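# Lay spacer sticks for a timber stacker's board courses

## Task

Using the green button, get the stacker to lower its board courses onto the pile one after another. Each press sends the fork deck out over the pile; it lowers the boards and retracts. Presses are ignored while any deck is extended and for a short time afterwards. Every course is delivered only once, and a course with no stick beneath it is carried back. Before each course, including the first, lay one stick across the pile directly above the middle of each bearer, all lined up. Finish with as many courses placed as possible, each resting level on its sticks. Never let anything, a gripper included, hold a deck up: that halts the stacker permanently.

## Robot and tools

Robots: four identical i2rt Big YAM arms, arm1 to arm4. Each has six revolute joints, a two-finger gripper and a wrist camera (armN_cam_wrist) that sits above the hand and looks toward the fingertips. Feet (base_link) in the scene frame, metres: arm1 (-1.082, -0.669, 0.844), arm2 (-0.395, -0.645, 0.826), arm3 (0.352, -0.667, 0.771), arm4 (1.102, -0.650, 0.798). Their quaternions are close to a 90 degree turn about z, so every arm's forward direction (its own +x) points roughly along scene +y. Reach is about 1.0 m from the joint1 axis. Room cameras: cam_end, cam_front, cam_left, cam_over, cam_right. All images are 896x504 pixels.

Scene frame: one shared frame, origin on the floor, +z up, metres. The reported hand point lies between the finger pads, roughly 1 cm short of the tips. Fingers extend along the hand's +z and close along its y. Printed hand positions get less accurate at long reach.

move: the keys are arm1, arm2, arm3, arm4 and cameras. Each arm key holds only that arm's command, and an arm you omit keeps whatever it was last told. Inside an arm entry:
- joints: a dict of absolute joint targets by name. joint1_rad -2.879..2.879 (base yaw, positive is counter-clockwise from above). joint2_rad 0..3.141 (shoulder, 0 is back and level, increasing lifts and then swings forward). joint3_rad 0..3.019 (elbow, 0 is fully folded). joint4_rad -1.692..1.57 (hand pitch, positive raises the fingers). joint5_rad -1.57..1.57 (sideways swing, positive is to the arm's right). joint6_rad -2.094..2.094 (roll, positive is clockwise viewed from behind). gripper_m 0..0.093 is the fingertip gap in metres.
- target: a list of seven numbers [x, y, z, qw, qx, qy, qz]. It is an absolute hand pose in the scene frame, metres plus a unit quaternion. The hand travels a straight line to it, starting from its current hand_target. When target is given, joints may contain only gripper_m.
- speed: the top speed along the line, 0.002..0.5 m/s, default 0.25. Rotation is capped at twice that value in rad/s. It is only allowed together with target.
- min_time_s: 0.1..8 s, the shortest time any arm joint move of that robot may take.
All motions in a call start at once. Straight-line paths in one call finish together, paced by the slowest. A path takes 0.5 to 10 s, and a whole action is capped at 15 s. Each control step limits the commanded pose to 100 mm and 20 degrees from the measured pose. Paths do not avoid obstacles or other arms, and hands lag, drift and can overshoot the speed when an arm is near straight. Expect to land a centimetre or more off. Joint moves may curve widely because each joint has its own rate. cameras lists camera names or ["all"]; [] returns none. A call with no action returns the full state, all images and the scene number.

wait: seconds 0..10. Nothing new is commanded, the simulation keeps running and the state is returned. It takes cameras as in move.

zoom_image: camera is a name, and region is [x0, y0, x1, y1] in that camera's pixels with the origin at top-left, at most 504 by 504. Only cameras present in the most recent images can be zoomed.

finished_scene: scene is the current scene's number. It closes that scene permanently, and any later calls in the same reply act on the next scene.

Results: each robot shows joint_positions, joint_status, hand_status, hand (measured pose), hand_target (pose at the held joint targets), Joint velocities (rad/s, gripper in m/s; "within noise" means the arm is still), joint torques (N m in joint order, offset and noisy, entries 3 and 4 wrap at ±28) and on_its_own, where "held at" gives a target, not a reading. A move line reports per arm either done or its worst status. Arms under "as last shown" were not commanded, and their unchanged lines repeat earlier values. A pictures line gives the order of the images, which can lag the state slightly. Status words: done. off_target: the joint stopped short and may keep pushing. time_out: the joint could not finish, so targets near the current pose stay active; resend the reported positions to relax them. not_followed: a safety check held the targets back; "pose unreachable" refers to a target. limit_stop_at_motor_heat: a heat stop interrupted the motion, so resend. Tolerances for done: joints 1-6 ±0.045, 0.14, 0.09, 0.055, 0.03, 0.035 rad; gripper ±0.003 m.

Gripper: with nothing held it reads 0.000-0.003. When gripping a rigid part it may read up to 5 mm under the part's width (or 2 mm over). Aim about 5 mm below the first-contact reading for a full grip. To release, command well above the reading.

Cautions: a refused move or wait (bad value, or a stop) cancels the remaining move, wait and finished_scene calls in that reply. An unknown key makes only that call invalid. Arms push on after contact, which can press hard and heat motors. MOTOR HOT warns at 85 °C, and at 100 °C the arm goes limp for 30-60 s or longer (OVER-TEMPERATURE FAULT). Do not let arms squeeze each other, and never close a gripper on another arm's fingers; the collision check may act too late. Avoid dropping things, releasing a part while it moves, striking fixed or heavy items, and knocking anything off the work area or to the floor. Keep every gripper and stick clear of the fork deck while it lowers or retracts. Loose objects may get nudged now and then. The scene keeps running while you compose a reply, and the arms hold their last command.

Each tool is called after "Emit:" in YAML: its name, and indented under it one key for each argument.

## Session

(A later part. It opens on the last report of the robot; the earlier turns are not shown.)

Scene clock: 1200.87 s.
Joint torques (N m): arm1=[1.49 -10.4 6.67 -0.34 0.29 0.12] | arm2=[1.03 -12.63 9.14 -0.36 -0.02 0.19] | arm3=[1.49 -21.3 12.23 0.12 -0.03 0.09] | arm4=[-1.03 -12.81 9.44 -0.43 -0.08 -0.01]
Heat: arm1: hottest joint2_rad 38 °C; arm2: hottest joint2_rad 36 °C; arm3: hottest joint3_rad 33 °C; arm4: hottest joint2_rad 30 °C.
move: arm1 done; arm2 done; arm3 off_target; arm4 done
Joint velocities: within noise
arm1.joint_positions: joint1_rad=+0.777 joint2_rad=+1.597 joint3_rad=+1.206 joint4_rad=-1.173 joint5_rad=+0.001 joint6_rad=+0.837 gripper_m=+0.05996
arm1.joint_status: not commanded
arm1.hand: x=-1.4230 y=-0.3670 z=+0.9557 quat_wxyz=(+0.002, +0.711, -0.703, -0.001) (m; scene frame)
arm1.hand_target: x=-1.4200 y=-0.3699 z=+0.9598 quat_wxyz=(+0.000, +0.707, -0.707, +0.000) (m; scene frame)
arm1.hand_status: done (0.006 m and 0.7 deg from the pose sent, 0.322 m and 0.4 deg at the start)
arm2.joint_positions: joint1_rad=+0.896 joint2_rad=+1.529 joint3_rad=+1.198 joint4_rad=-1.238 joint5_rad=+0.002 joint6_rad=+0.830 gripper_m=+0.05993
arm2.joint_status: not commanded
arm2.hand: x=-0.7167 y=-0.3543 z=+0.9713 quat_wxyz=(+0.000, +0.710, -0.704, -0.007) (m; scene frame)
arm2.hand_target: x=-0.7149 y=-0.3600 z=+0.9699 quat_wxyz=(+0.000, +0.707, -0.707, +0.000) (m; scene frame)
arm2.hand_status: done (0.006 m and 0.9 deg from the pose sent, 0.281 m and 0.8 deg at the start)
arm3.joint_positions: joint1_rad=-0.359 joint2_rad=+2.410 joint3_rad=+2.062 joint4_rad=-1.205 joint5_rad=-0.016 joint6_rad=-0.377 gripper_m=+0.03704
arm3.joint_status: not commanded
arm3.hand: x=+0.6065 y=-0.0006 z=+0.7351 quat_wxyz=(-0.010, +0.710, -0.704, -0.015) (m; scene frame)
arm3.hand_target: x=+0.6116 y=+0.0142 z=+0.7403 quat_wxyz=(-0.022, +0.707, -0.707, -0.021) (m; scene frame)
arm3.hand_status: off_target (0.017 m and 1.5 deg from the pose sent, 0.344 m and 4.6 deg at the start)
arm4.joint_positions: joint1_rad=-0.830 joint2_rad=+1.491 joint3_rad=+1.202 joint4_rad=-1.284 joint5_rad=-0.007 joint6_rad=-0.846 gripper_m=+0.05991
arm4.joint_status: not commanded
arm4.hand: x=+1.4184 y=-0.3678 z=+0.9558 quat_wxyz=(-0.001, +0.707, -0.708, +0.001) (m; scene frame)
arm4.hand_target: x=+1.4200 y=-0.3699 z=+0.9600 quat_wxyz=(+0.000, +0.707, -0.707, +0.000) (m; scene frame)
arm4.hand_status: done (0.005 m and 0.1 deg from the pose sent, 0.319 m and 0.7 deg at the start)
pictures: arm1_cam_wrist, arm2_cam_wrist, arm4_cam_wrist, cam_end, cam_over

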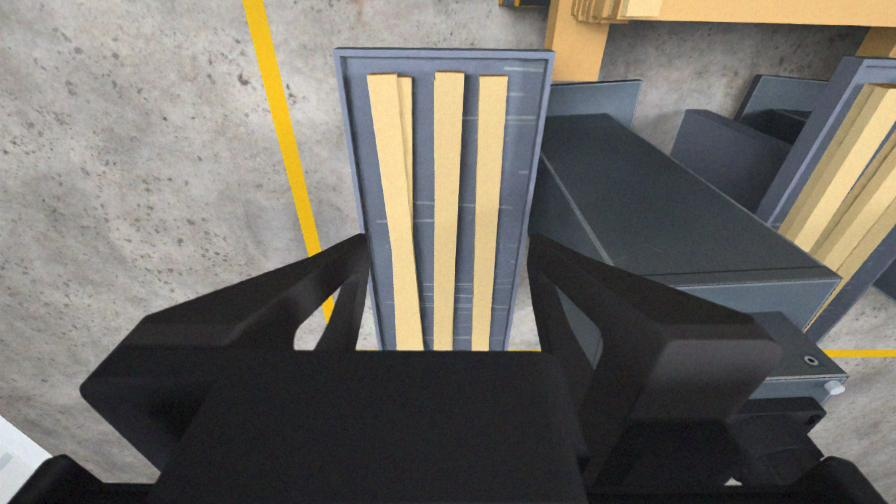

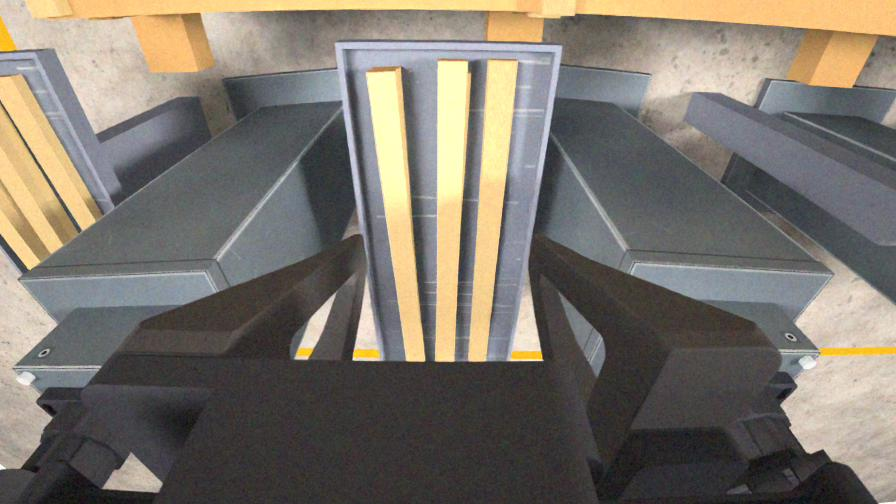

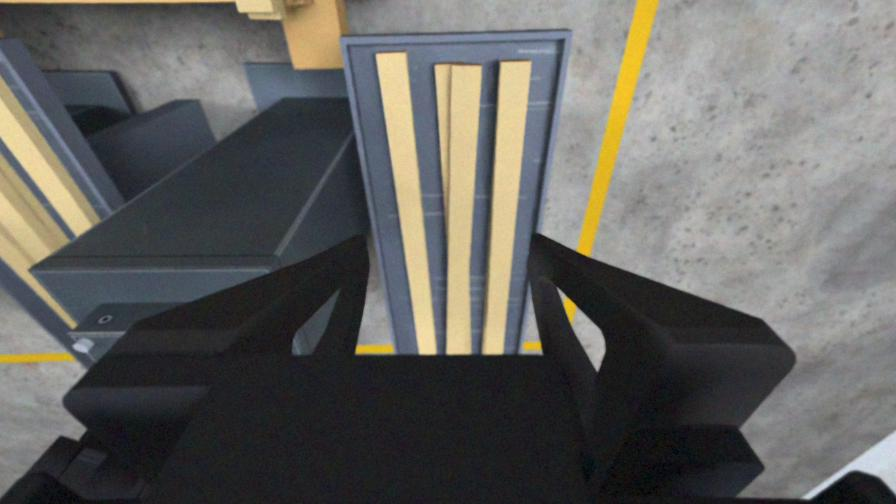

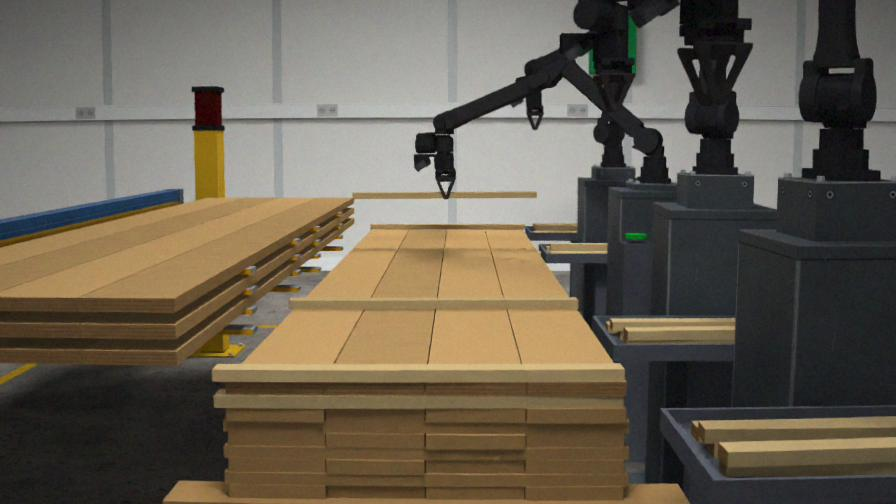

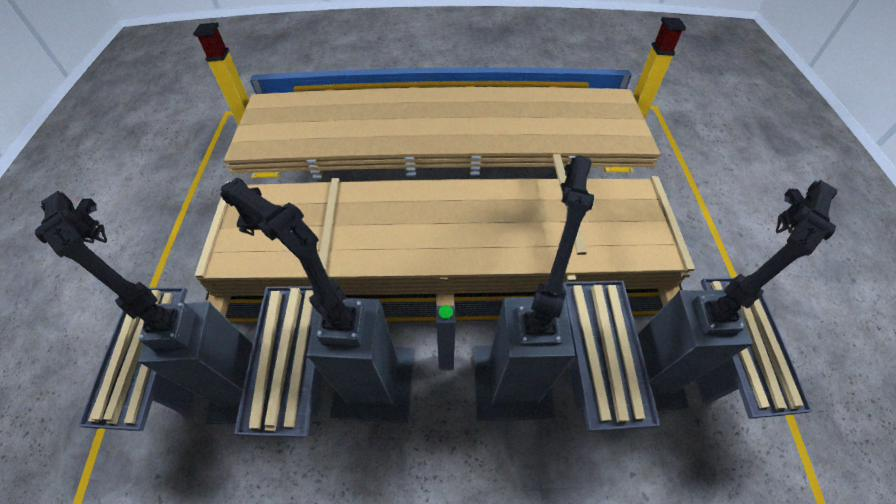

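Emit:
move:
  arm1: {"target": [-1.421, -0.69, 0.655, 0, 0.7049, -0.7093, 0], "speed": 0.3}
  arm4: {"target": [1.517, -0.69, 0.655, 0, 0.7181, -0.6959, 0], "speed": 0.3}
  arm2: {"target": [-0.7115, -0.69, 0.655, 0, 0.7034, -0.7108, 0], "speed": 0.3}
  arm3: {"target": [0.614, 0.002, 0.64, -0.022, 0.7000, -0.7135, -0.022], "speed": 0.2}
  cameras: ["cam_over", "cam_end", "arm1_cam_wrist", "arm2_cam_wrist", "arm4_cam_wrist"]

Emit:
zoom_image:
  camera: "cam_over"
  region: [530, 150, 610, 270]

Emit:
zoom_image:
  camera: "cam_end"
  region: [300, 180, 600, 300]

Scene clock: 1246.27 s.
Joint torques (N m): arm1=[1.96 -8.18 2.97 0.79 0.32 0.11] | arm2=[1.44 -10.7 3.71 0.32 0.13 0.18] | arm3=[0.32 -21.66 7.87 0.96 -0.07 0.08] | arm4=[-1.38 -13.16 6 0.35 -0.11 -0.05]
Heat: arm1: hottest joint3_rad 34 °C; arm2: hottest joint3_rad 32 °C; arm3: hottest joint3_rad 37 °C; arm4: hottest joint2_rad 29 °C.
move: arm1 off_target; arm2 off_target; arm3 off_target; arm4 off_target
Joint velocities: within noise
arm1.joint_positions: joint1_rad=+1.553 joint2_rad=+2.055 joint3_rad=+0.676 joint4_rad=-0.222 joint5_rad=+0.003 joint6_rad=+1.627 gripper_m=+0.05996
arm1.joint_status: not commanded
arm1.hand: x=-1.4051 y=-0.6866 z=+0.6551 quat_wxyz=(-0.011, +0.706, -0.708, +0.012) (m; scene frame)
arm1.hand_target: x=-1.4209 y=-0.6901 z=+0.6555 quat_wxyz=(+0.000, +0.705, -0.709, +0.000) (m; scene frame)
arm1.hand_status: off_target (0.016 m and 1.8 deg from the pose sent, 0.441 m and 1.0 deg at the start)
arm2.joint_positions: joint1_rad=+1.757 joint2_rad=+1.987 joint3_rad=+0.621 joint4_rad=-0.231 joint5_rad=-0.012 joint6_rad=+1.708 gripper_m=+0.05993
arm2.joint_status: not commanded
arm2.hand: x=-0.7020 y=-0.6850 z=+0.6568 quat_wxyz=(-0.006, +0.704, -0.710, +0.007) (m; scene frame)
arm2.hand_target: x=-0.7113 y=-0.6900 z=+0.6552 quat_wxyz=(+0.000, +0.703, -0.711, +0.000) (m; scene frame)
arm2.hand_status: off_target (0.011 m and 1.0 deg from the pose sent, 0.461 m and 1.3 deg at the start)
arm3.joint_positions: joint1_rad=-0.359 joint2_rad=+2.509 joint3_rad=+2.019 joint4_rad=-1.032 joint5_rad=-0.016 joint6_rad=-0.367 gripper_m=+0.03704
arm3.joint_status: not commanded
arm3.hand: x=+0.6080 y=+0.0042 z=+0.6526 quat_wxyz=(-0.024, +0.707, -0.707, -0.022) (m; scene frame)
arm3.hand_target: x=+0.6138 y=+0.0017 z=+0.6401 quat_wxyz=(-0.022, +0.700, -0.713, -0.022) (m; scene frame)
arm3.hand_status: off_target (0.014 m and 1.1 deg from the pose sent, 0.095 m and 2.2 deg at the start)
arm4.joint_positions: joint1_rad=-1.640 joint2_rad=+1.996 joint3_rad=+0.890 joint4_rad=-0.488 joint5_rad=-0.001 joint6_rad=-1.689 gripper_m=+0.05991
arm4.joint_status: not commanded
arm4.hand: x=+1.5067 y=-0.6863 z=+0.6591 quat_wxyz=(+0.005, +0.718, -0.696, -0.005) (m; scene frame)
arm4.hand_target: x=+1.5167 y=-0.6900 z=+0.6552 quat_wxyz=(+0.000, +0.718, -0.696, +0.000) (m; scene frame)
arm4.hand_status: off_target (0.012 m and 0.8 deg from the pose sent, 0.452 m and 1.9 deg at the start)
pictures: arm1_cam_wrist, arm2_cam_wrist, arm4_cam_wrist, cam_end, cam_over

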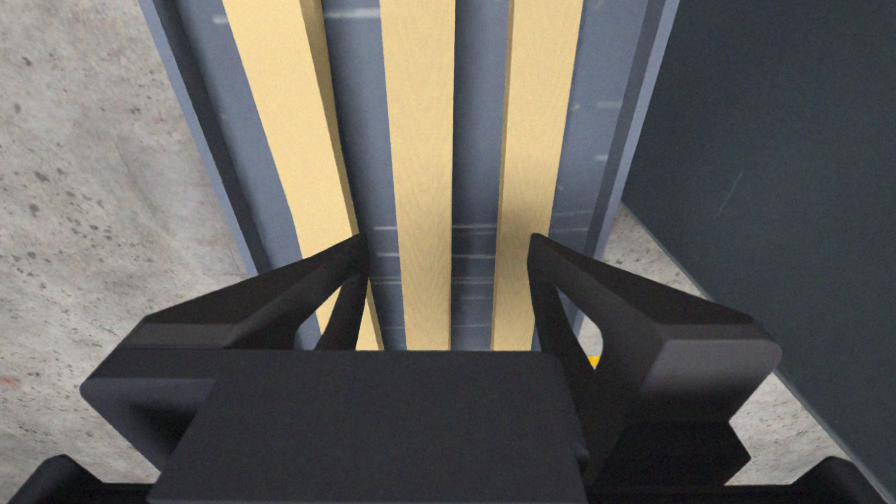

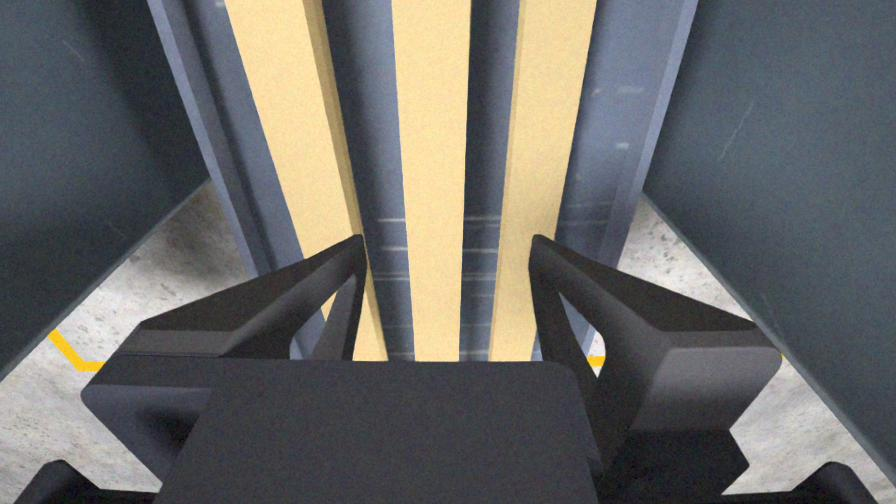

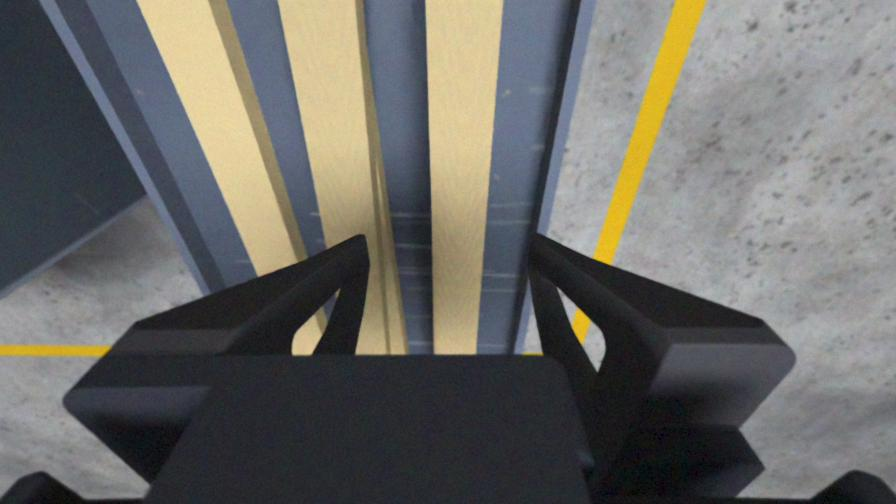

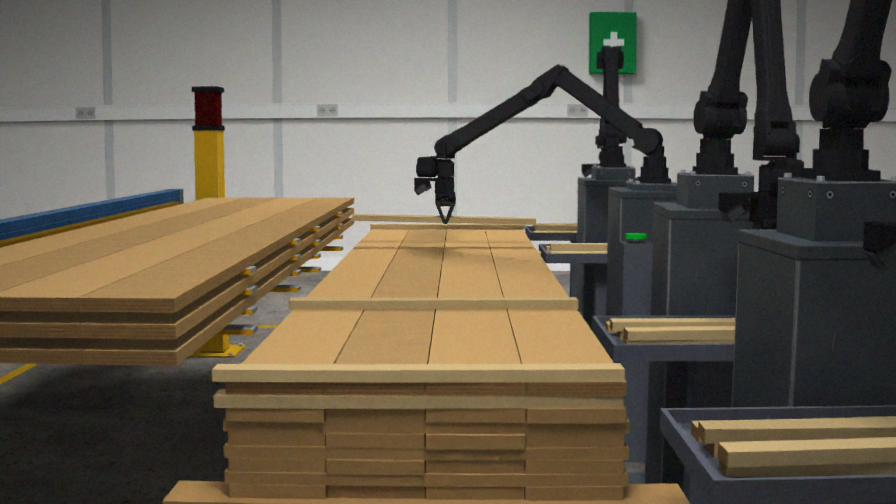

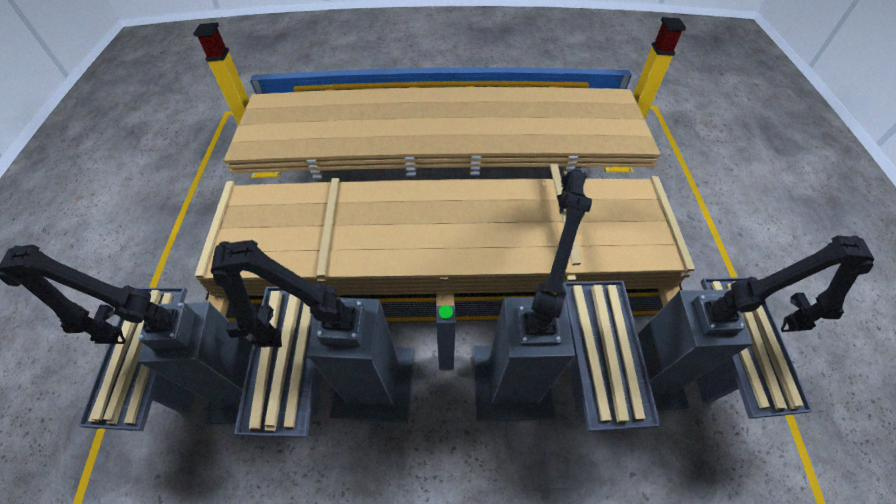

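Scaled by 4.200.

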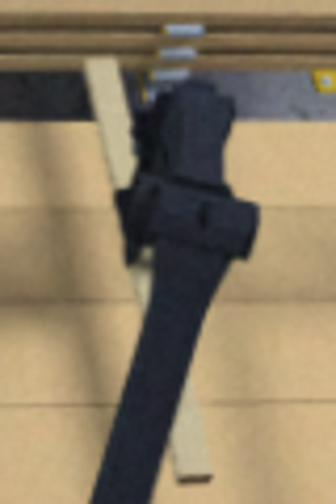

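Scaled by 1.680.

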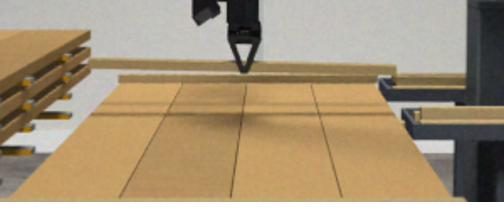

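Emit:
move:
  arm1: {"target": [-1.428, -0.69, 0.575, 0, 0.7049, -0.7093, 0], "speed": 0.15}
  arm4: {"target": [1.518, -0.69, 0.56, 0, 0.7181, -0.6959, 0], "speed": 0.15}
  arm2: {"target": [-0.716, -0.69, 0.565, 0, 0.7034, -0.7108, 0], "speed": 0.15}
  arm3: {"target": [0.616, -0.012, 0.607, -0.013, 0.6985, -0.715, -0.013], "speed": 0.1}
  cameras: ["cam_over", "cam_end", "arm1_cam_wrist", "arm2_cam_wrist", "arm4_cam_wrist"]

Emit:
zoom_image:
  camera: "cam_over"
  region: [530, 150, 610, 270]

Emit:
zoom_image:
  camera: "cam_end"
  region: [300, 180, 600, 300]

Scene clock: 1277.07 s.
Joint torques (N m): arm1=[1.96 -9.29 1.14 0.77 0.32 0.1] | arm2=[1.38 -12.28 0.8 0.35 0.13 0.19] | arm3=[-0.03 -22.12 7.6 0.87 0.1 0.04] | arm4=[-1.26 -14.39 3.89 0.39 -0.11 -0.03]
Heat: arm1: hottest joint2_rad 31 °C; arm2: hottest joint3_rad 30 °C; arm3: hottest joint3_rad 38 °C; arm4: hottest joint2_rad 28 °C.
move: arm1 done; arm2 done; arm3 off_target; arm4 done
Joint velocities: within noise
arm1.joint_positions: joint1_rad=+1.553 joint2_rad=+2.317 joint3_rad=+0.782 joint4_rad=-0.055 joint5_rad=+0.003 joint6_rad=+1.627 gripper_m=+0.05996
arm1.joint_status: not commanded
arm1.hand: x=-1.4195 y=-0.6878 z=+0.5768 quat_wxyz=(-0.006, +0.706, -0.708, +0.008) (m; scene frame)
arm1.hand_target: x=-1.4280 y=-0.6900 z=+0.5752 quat_wxyz=(+0.000, +0.705, -0.709, +0.000) (m; scene frame)
arm1.hand_status: done (0.009 m and 1.2 deg from the pose sent, 0.083 m and 1.8 deg at the start)
arm2.joint_positions: joint1_rad=+1.757 joint2_rad=+2.298 joint3_rad=+0.722 joint4_rad=-0.014 joint5_rad=-0.012 joint6_rad=+1.708 gripper_m=+0.05993
arm2.joint_status: not commanded
arm2.hand: x=-0.7123 y=-0.6856 z=+0.5678 quat_wxyz=(-0.003, +0.704, -0.710, +0.005) (m; scene frame)
arm2.hand_target: x=-0.7158 y=-0.6900 z=+0.5651 quat_wxyz=(+0.000, +0.703, -0.711, +0.000) (m; scene frame)
arm2.hand_status: done (0.006 m and 0.6 deg from the pose sent, 0.093 m and 1.0 deg at the start)
arm3.joint_positions: joint1_rad=-0.363 joint2_rad=+2.544 joint3_rad=+1.991 joint4_rad=-0.993 joint5_rad=-0.012 joint6_rad=-0.367 gripper_m=+0.03704
arm3.joint_status: not commanded
arm3.hand: x=+0.6067 y=-0.0083 z=+0.6187 quat_wxyz=(-0.014, +0.705, -0.709, -0.015) (m; scene frame)
arm3.hand_target: x=+0.6158 y=-0.0123 z=+0.6072 quat_wxyz=(-0.013, +0.699, -0.715, -0.013) (m; scene frame)
arm3.hand_status: off_target (0.015 m and 1.1 deg from the pose sent, 0.049 m and 2.1 deg at the start)
arm4.joint_positions: joint1_rad=-1.640 joint2_rad=+2.255 joint3_rad=+0.952 joint4_rad=-0.286 joint5_rad=-0.001 joint6_rad=-1.689 gripper_m=+0.05991
arm4.joint_status: not commanded
arm4.hand: x=+1.5125 y=-0.6871 z=+0.5661 quat_wxyz=(+0.004, +0.718, -0.696, -0.003) (m; scene frame)
arm4.hand_target: x=+1.5178 y=-0.6900 z=+0.5601 quat_wxyz=(+0.000, +0.718, -0.696, +0.000) (m; scene frame)
arm4.hand_status: done (0.009 m and 0.5 deg from the pose sent, 0.100 m and 0.8 deg at the start)
pictures: arm1_cam_wrist, arm2_cam_wrist, arm4_cam_wrist, cam_end, cam_over

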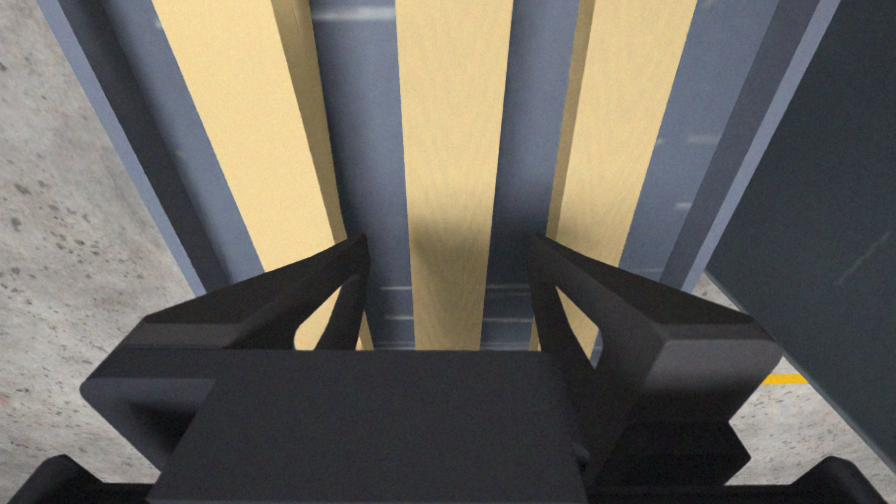

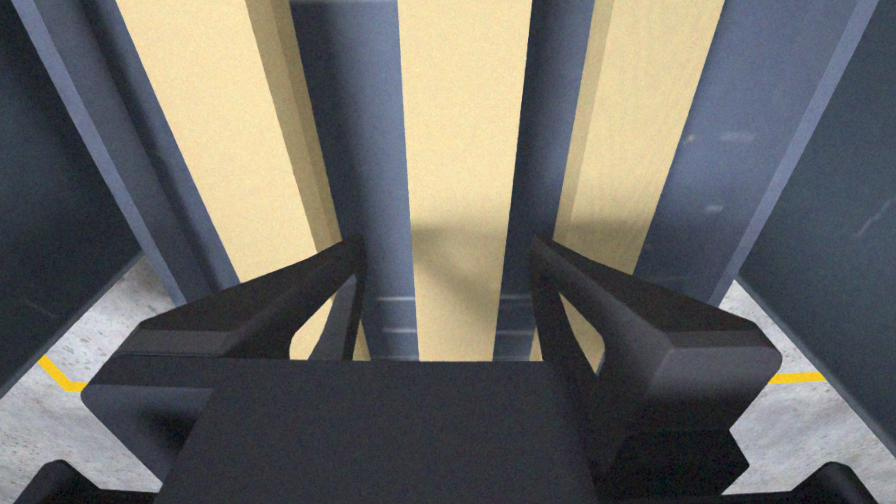

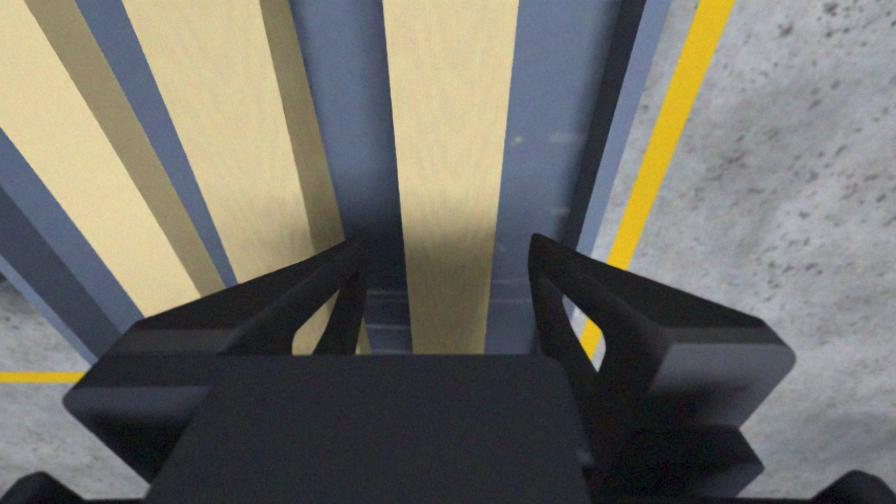

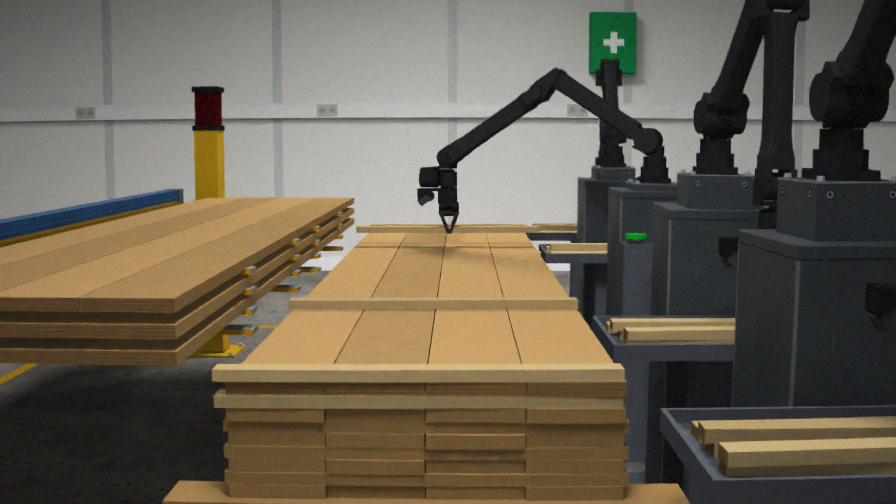

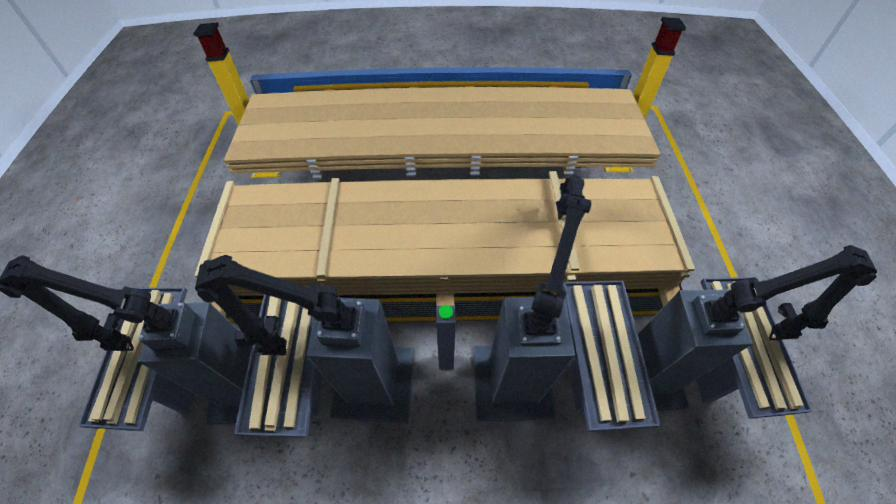

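Scaled by 4.200.

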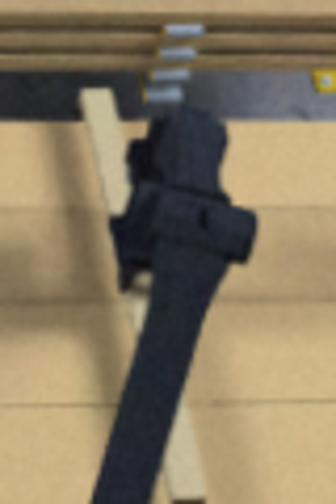

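Scaled by 1.680.

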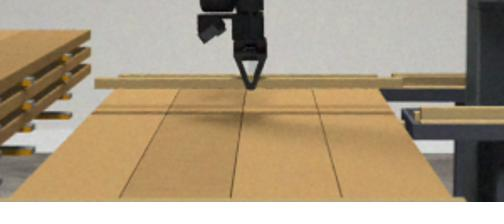

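Emit:
zoom_image:
  camera: "cam_end"
  region: [480, 200, 600, 270]

Emit:
zoom_image:
  camera: "cam_end"
  region: [330, 200, 450, 270]

Scaled by 4.200.

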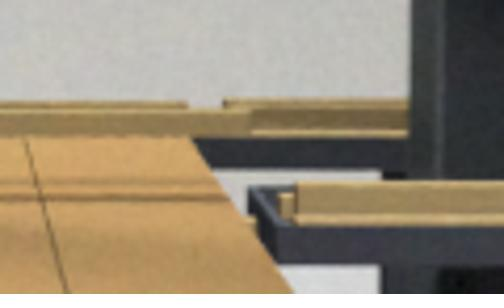

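Scaled by 4.200.

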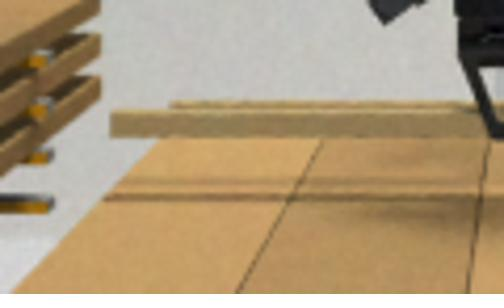

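Emit:
zoom_image:
  camera: "cam_over"
  region: [290, 160, 370, 290]

Emit:
zoom_image:
  camera: "cam_over"
  region: [180, 160, 260, 290]

Emit:
zoom_image:
  camera: "cam_over"
  region: [635, 160, 715, 290]

Emit:
zoom_image:
  camera: "cam_over"
  region: [530, 160, 610, 290]

Scaled by 3.877.

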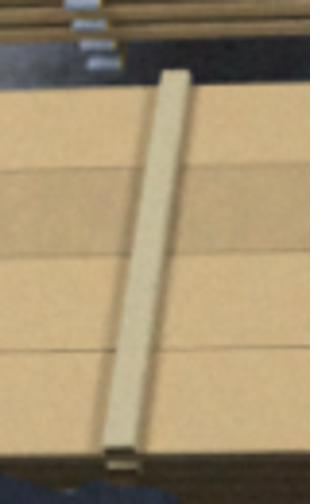

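Scaled by 3.877.

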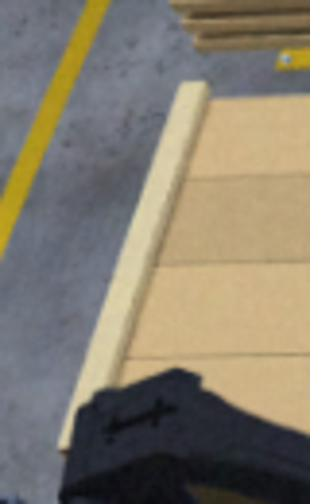

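Scaled by 3.877.

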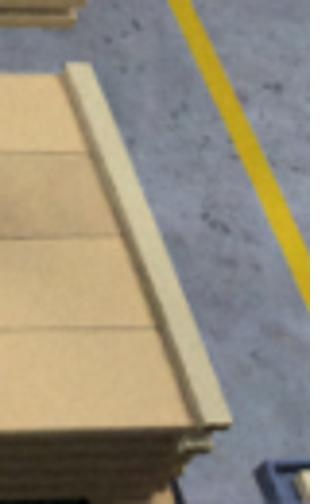

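Scaled by 3.877.

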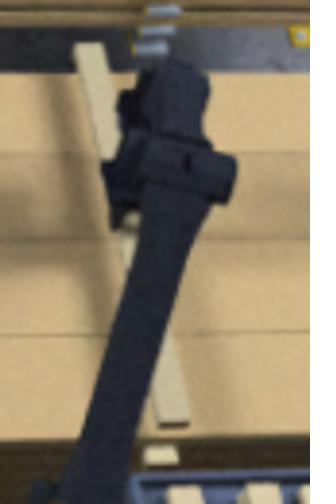

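Emit:
move:
  arm1: {"target": [-1.4275, -0.69, 0.545, 0, 0.7049, -0.7093, 0], "speed": 0.1}
  arm4: {"target": [1.518, -0.69, 0.540, 0, 0.7181, -0.6959, 0], "speed": 0.1}
  arm2: {"target": [-0.711, -0.69, 0.546, 0, 0.7034, -0.7108, 0], "speed": 0.1}
  arm3: {"target": [0.624, -0.018, 0.586, -0.013, 0.6881, -0.7256, -0.013], "speed": 0.08}
  cameras: ["cam_over", "cam_end", "arm1_cam_wrist", "arm2_cam_wrist", "arm4_cam_wrist"]

Emit:
zoom_image:
  camera: "cam_over"
  region: [530, 160, 610, 290]

Emit:
zoom_image:
  camera: "cam_end"
  region: [480, 200, 600, 270]

Emit:
zoom_image:
  camera: "cam_end"
  region: [330, 200, 450, 270]

Scene clock: 1405.70 s.
Joint torques (N m): arm1=[1.79 -9.52 0.55 0.8 0.32 0.09] | arm2=[1.44 -12.4 0.18 0.35 0.13 0.19] | arm3=[0.15 -21.42 7.43 0.91 0.09 0.08] | arm4=[-1.32 -14.39 3.56 0.39 -0.11 -0.03]
Heat: arm1: hottest joint2_rad 29 °C; arm2: hottest joint2_rad 28 °C; arm3: hottest joint3_rad 35 °C; arm4: hottest joint2_rad 28 °C.
move: arm1 done; arm2 done; arm3 off_target; arm4 done
Joint velocities: within noise
arm1.joint_positions: joint1_rad=+1.553 joint2_rad=+2.411 joint3_rad=+0.825 joint4_rad=-0.001 joint5_rad=+0.003 joint6_rad=+1.627 gripper_m=+0.05996
arm1.joint_status: not commanded
arm1.hand: x=-1.4211 y=-0.6881 z=+0.5468 quat_wxyz=(-0.005, +0.706, -0.708, +0.007) (m; scene frame)
arm1.hand_target: x=-1.4274 y=-0.6900 z=+0.5451 quat_wxyz=(+0.000, +0.705, -0.709, +0.000) (m; scene frame)
arm1.hand_status: done (0.007 m and 1.0 deg from the pose sent, 0.033 m and 1.2 deg at the start)
arm2.joint_positions: joint1_rad=+1.760 joint2_rad=+2.360 joint3_rad=+0.737 joint4_rad=+0.037 joint5_rad=-0.012 joint6_rad=+1.711 gripper_m=+0.05993
arm2.joint_status: not commanded
arm2.hand: x=-0.7098 y=-0.6860 z=+0.5491 quat_wxyz=(-0.001, +0.704, -0.710, +0.003) (m; scene frame)
arm2.hand_target: x=-0.7110 y=-0.6900 z=+0.5461 quat_wxyz=(+0.000, +0.703, -0.711, +0.000) (m; scene frame)
arm2.hand_status: done (0.005 m and 0.4 deg from the pose sent, 0.022 m and 0.6 deg at the start)
arm3.joint_positions: joint1_rad=-0.379 joint2_rad=+2.572 joint3_rad=+1.987 joint4_rad=-0.960 joint5_rad=-0.012 joint6_rad=-0.356 gripper_m=+0.03704
arm3.joint_status: not commanded
arm3.hand: x=+0.6165 y=-0.0142 z=+0.5983 quat_wxyz=(-0.014, +0.695, -0.718, -0.015) (m; scene frame)
arm3.hand_target: x=+0.6239 y=-0.0183 z=+0.5863 quat_wxyz=(-0.013, +0.688, -0.726, -0.013) (m; scene frame)
arm3.hand_status: off_target (0.015 m and 1.2 deg from the pose sent, 0.038 m and 2.8 deg at the start)
arm4.joint_positions: joint1_rad=-1.640 joint2_rad=+2.307 joint3_rad=+0.972 joint4_rad=-0.251 joint5_rad=-0.001 joint6_rad=-1.689 gripper_m=+0.05991
arm4.joint_status: not commanded
arm4.hand: x=+1.5141 y=-0.6873 z=+0.5473 quat_wxyz=(+0.003, +0.718, -0.696, -0.002) (m; scene frame)
arm4.hand_target: x=+1.5179 y=-0.6900 z=+0.5403 quat_wxyz=(+0.000, +0.718, -0.696, +0.000) (m; scene frame)
arm4.hand_status: done (0.009 m and 0.4 deg from the pose sent, 0.027 m and 0.5 deg at the start)
pictures: arm1_cam_wrist, arm2_cam_wrist, arm4_cam_wrist, cam_end, cam_over

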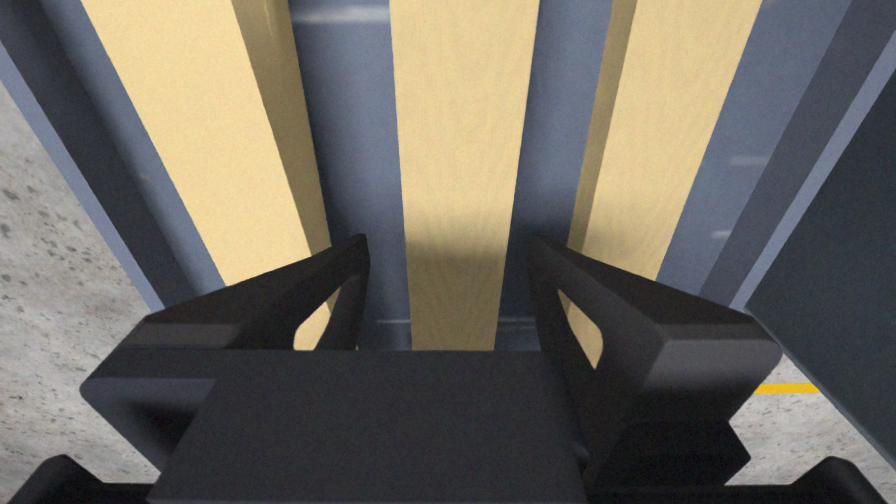

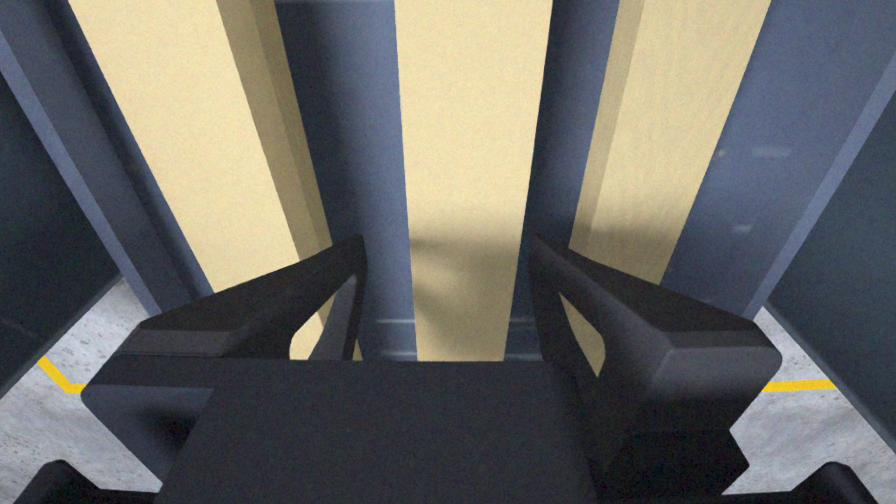

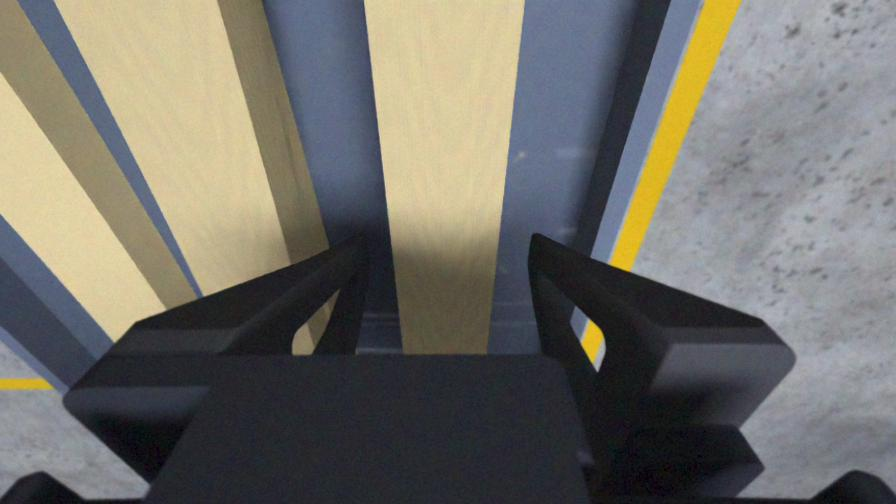

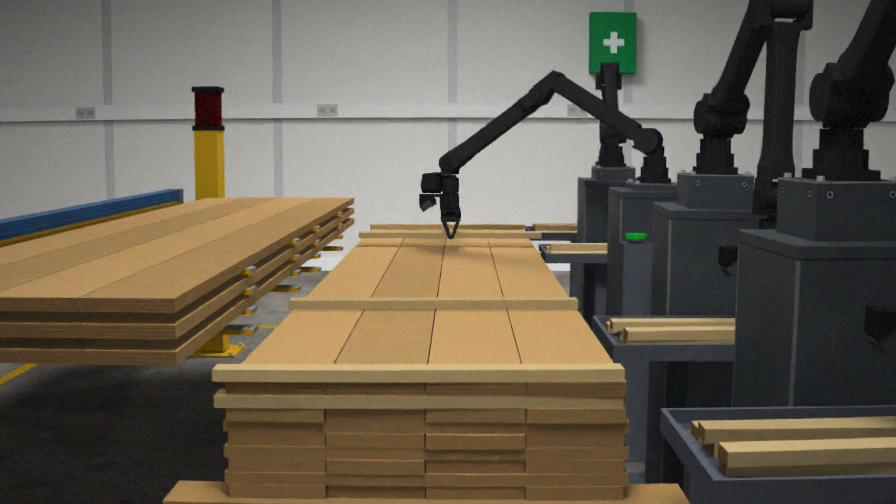

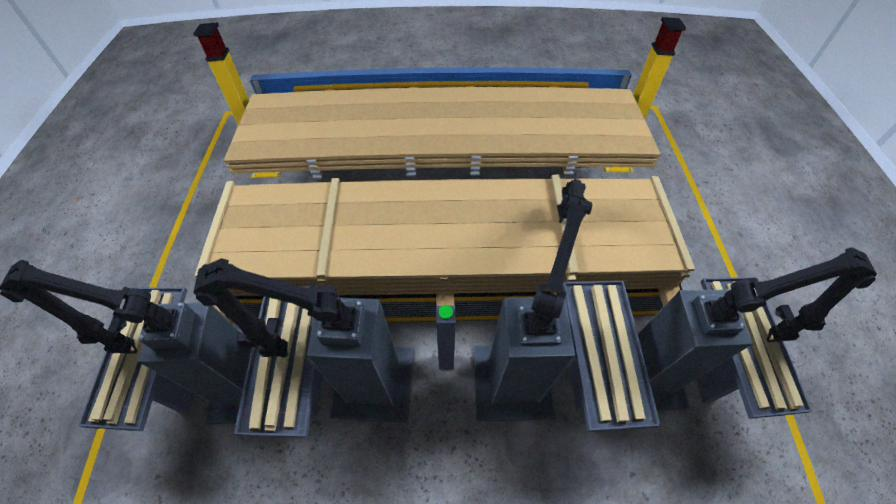

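Scaled by 3.877.

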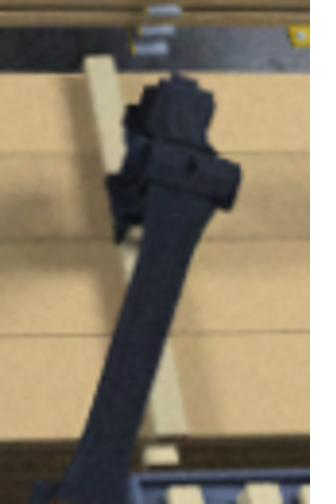

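Scaled by 4.200.

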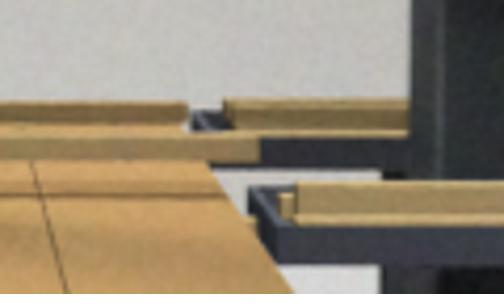

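Scaled by 4.200.

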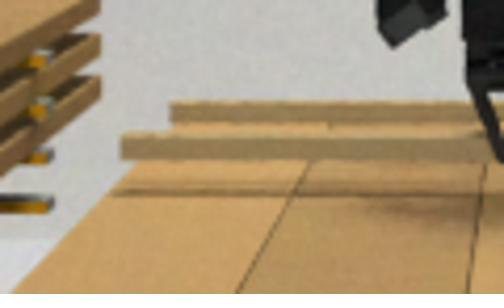

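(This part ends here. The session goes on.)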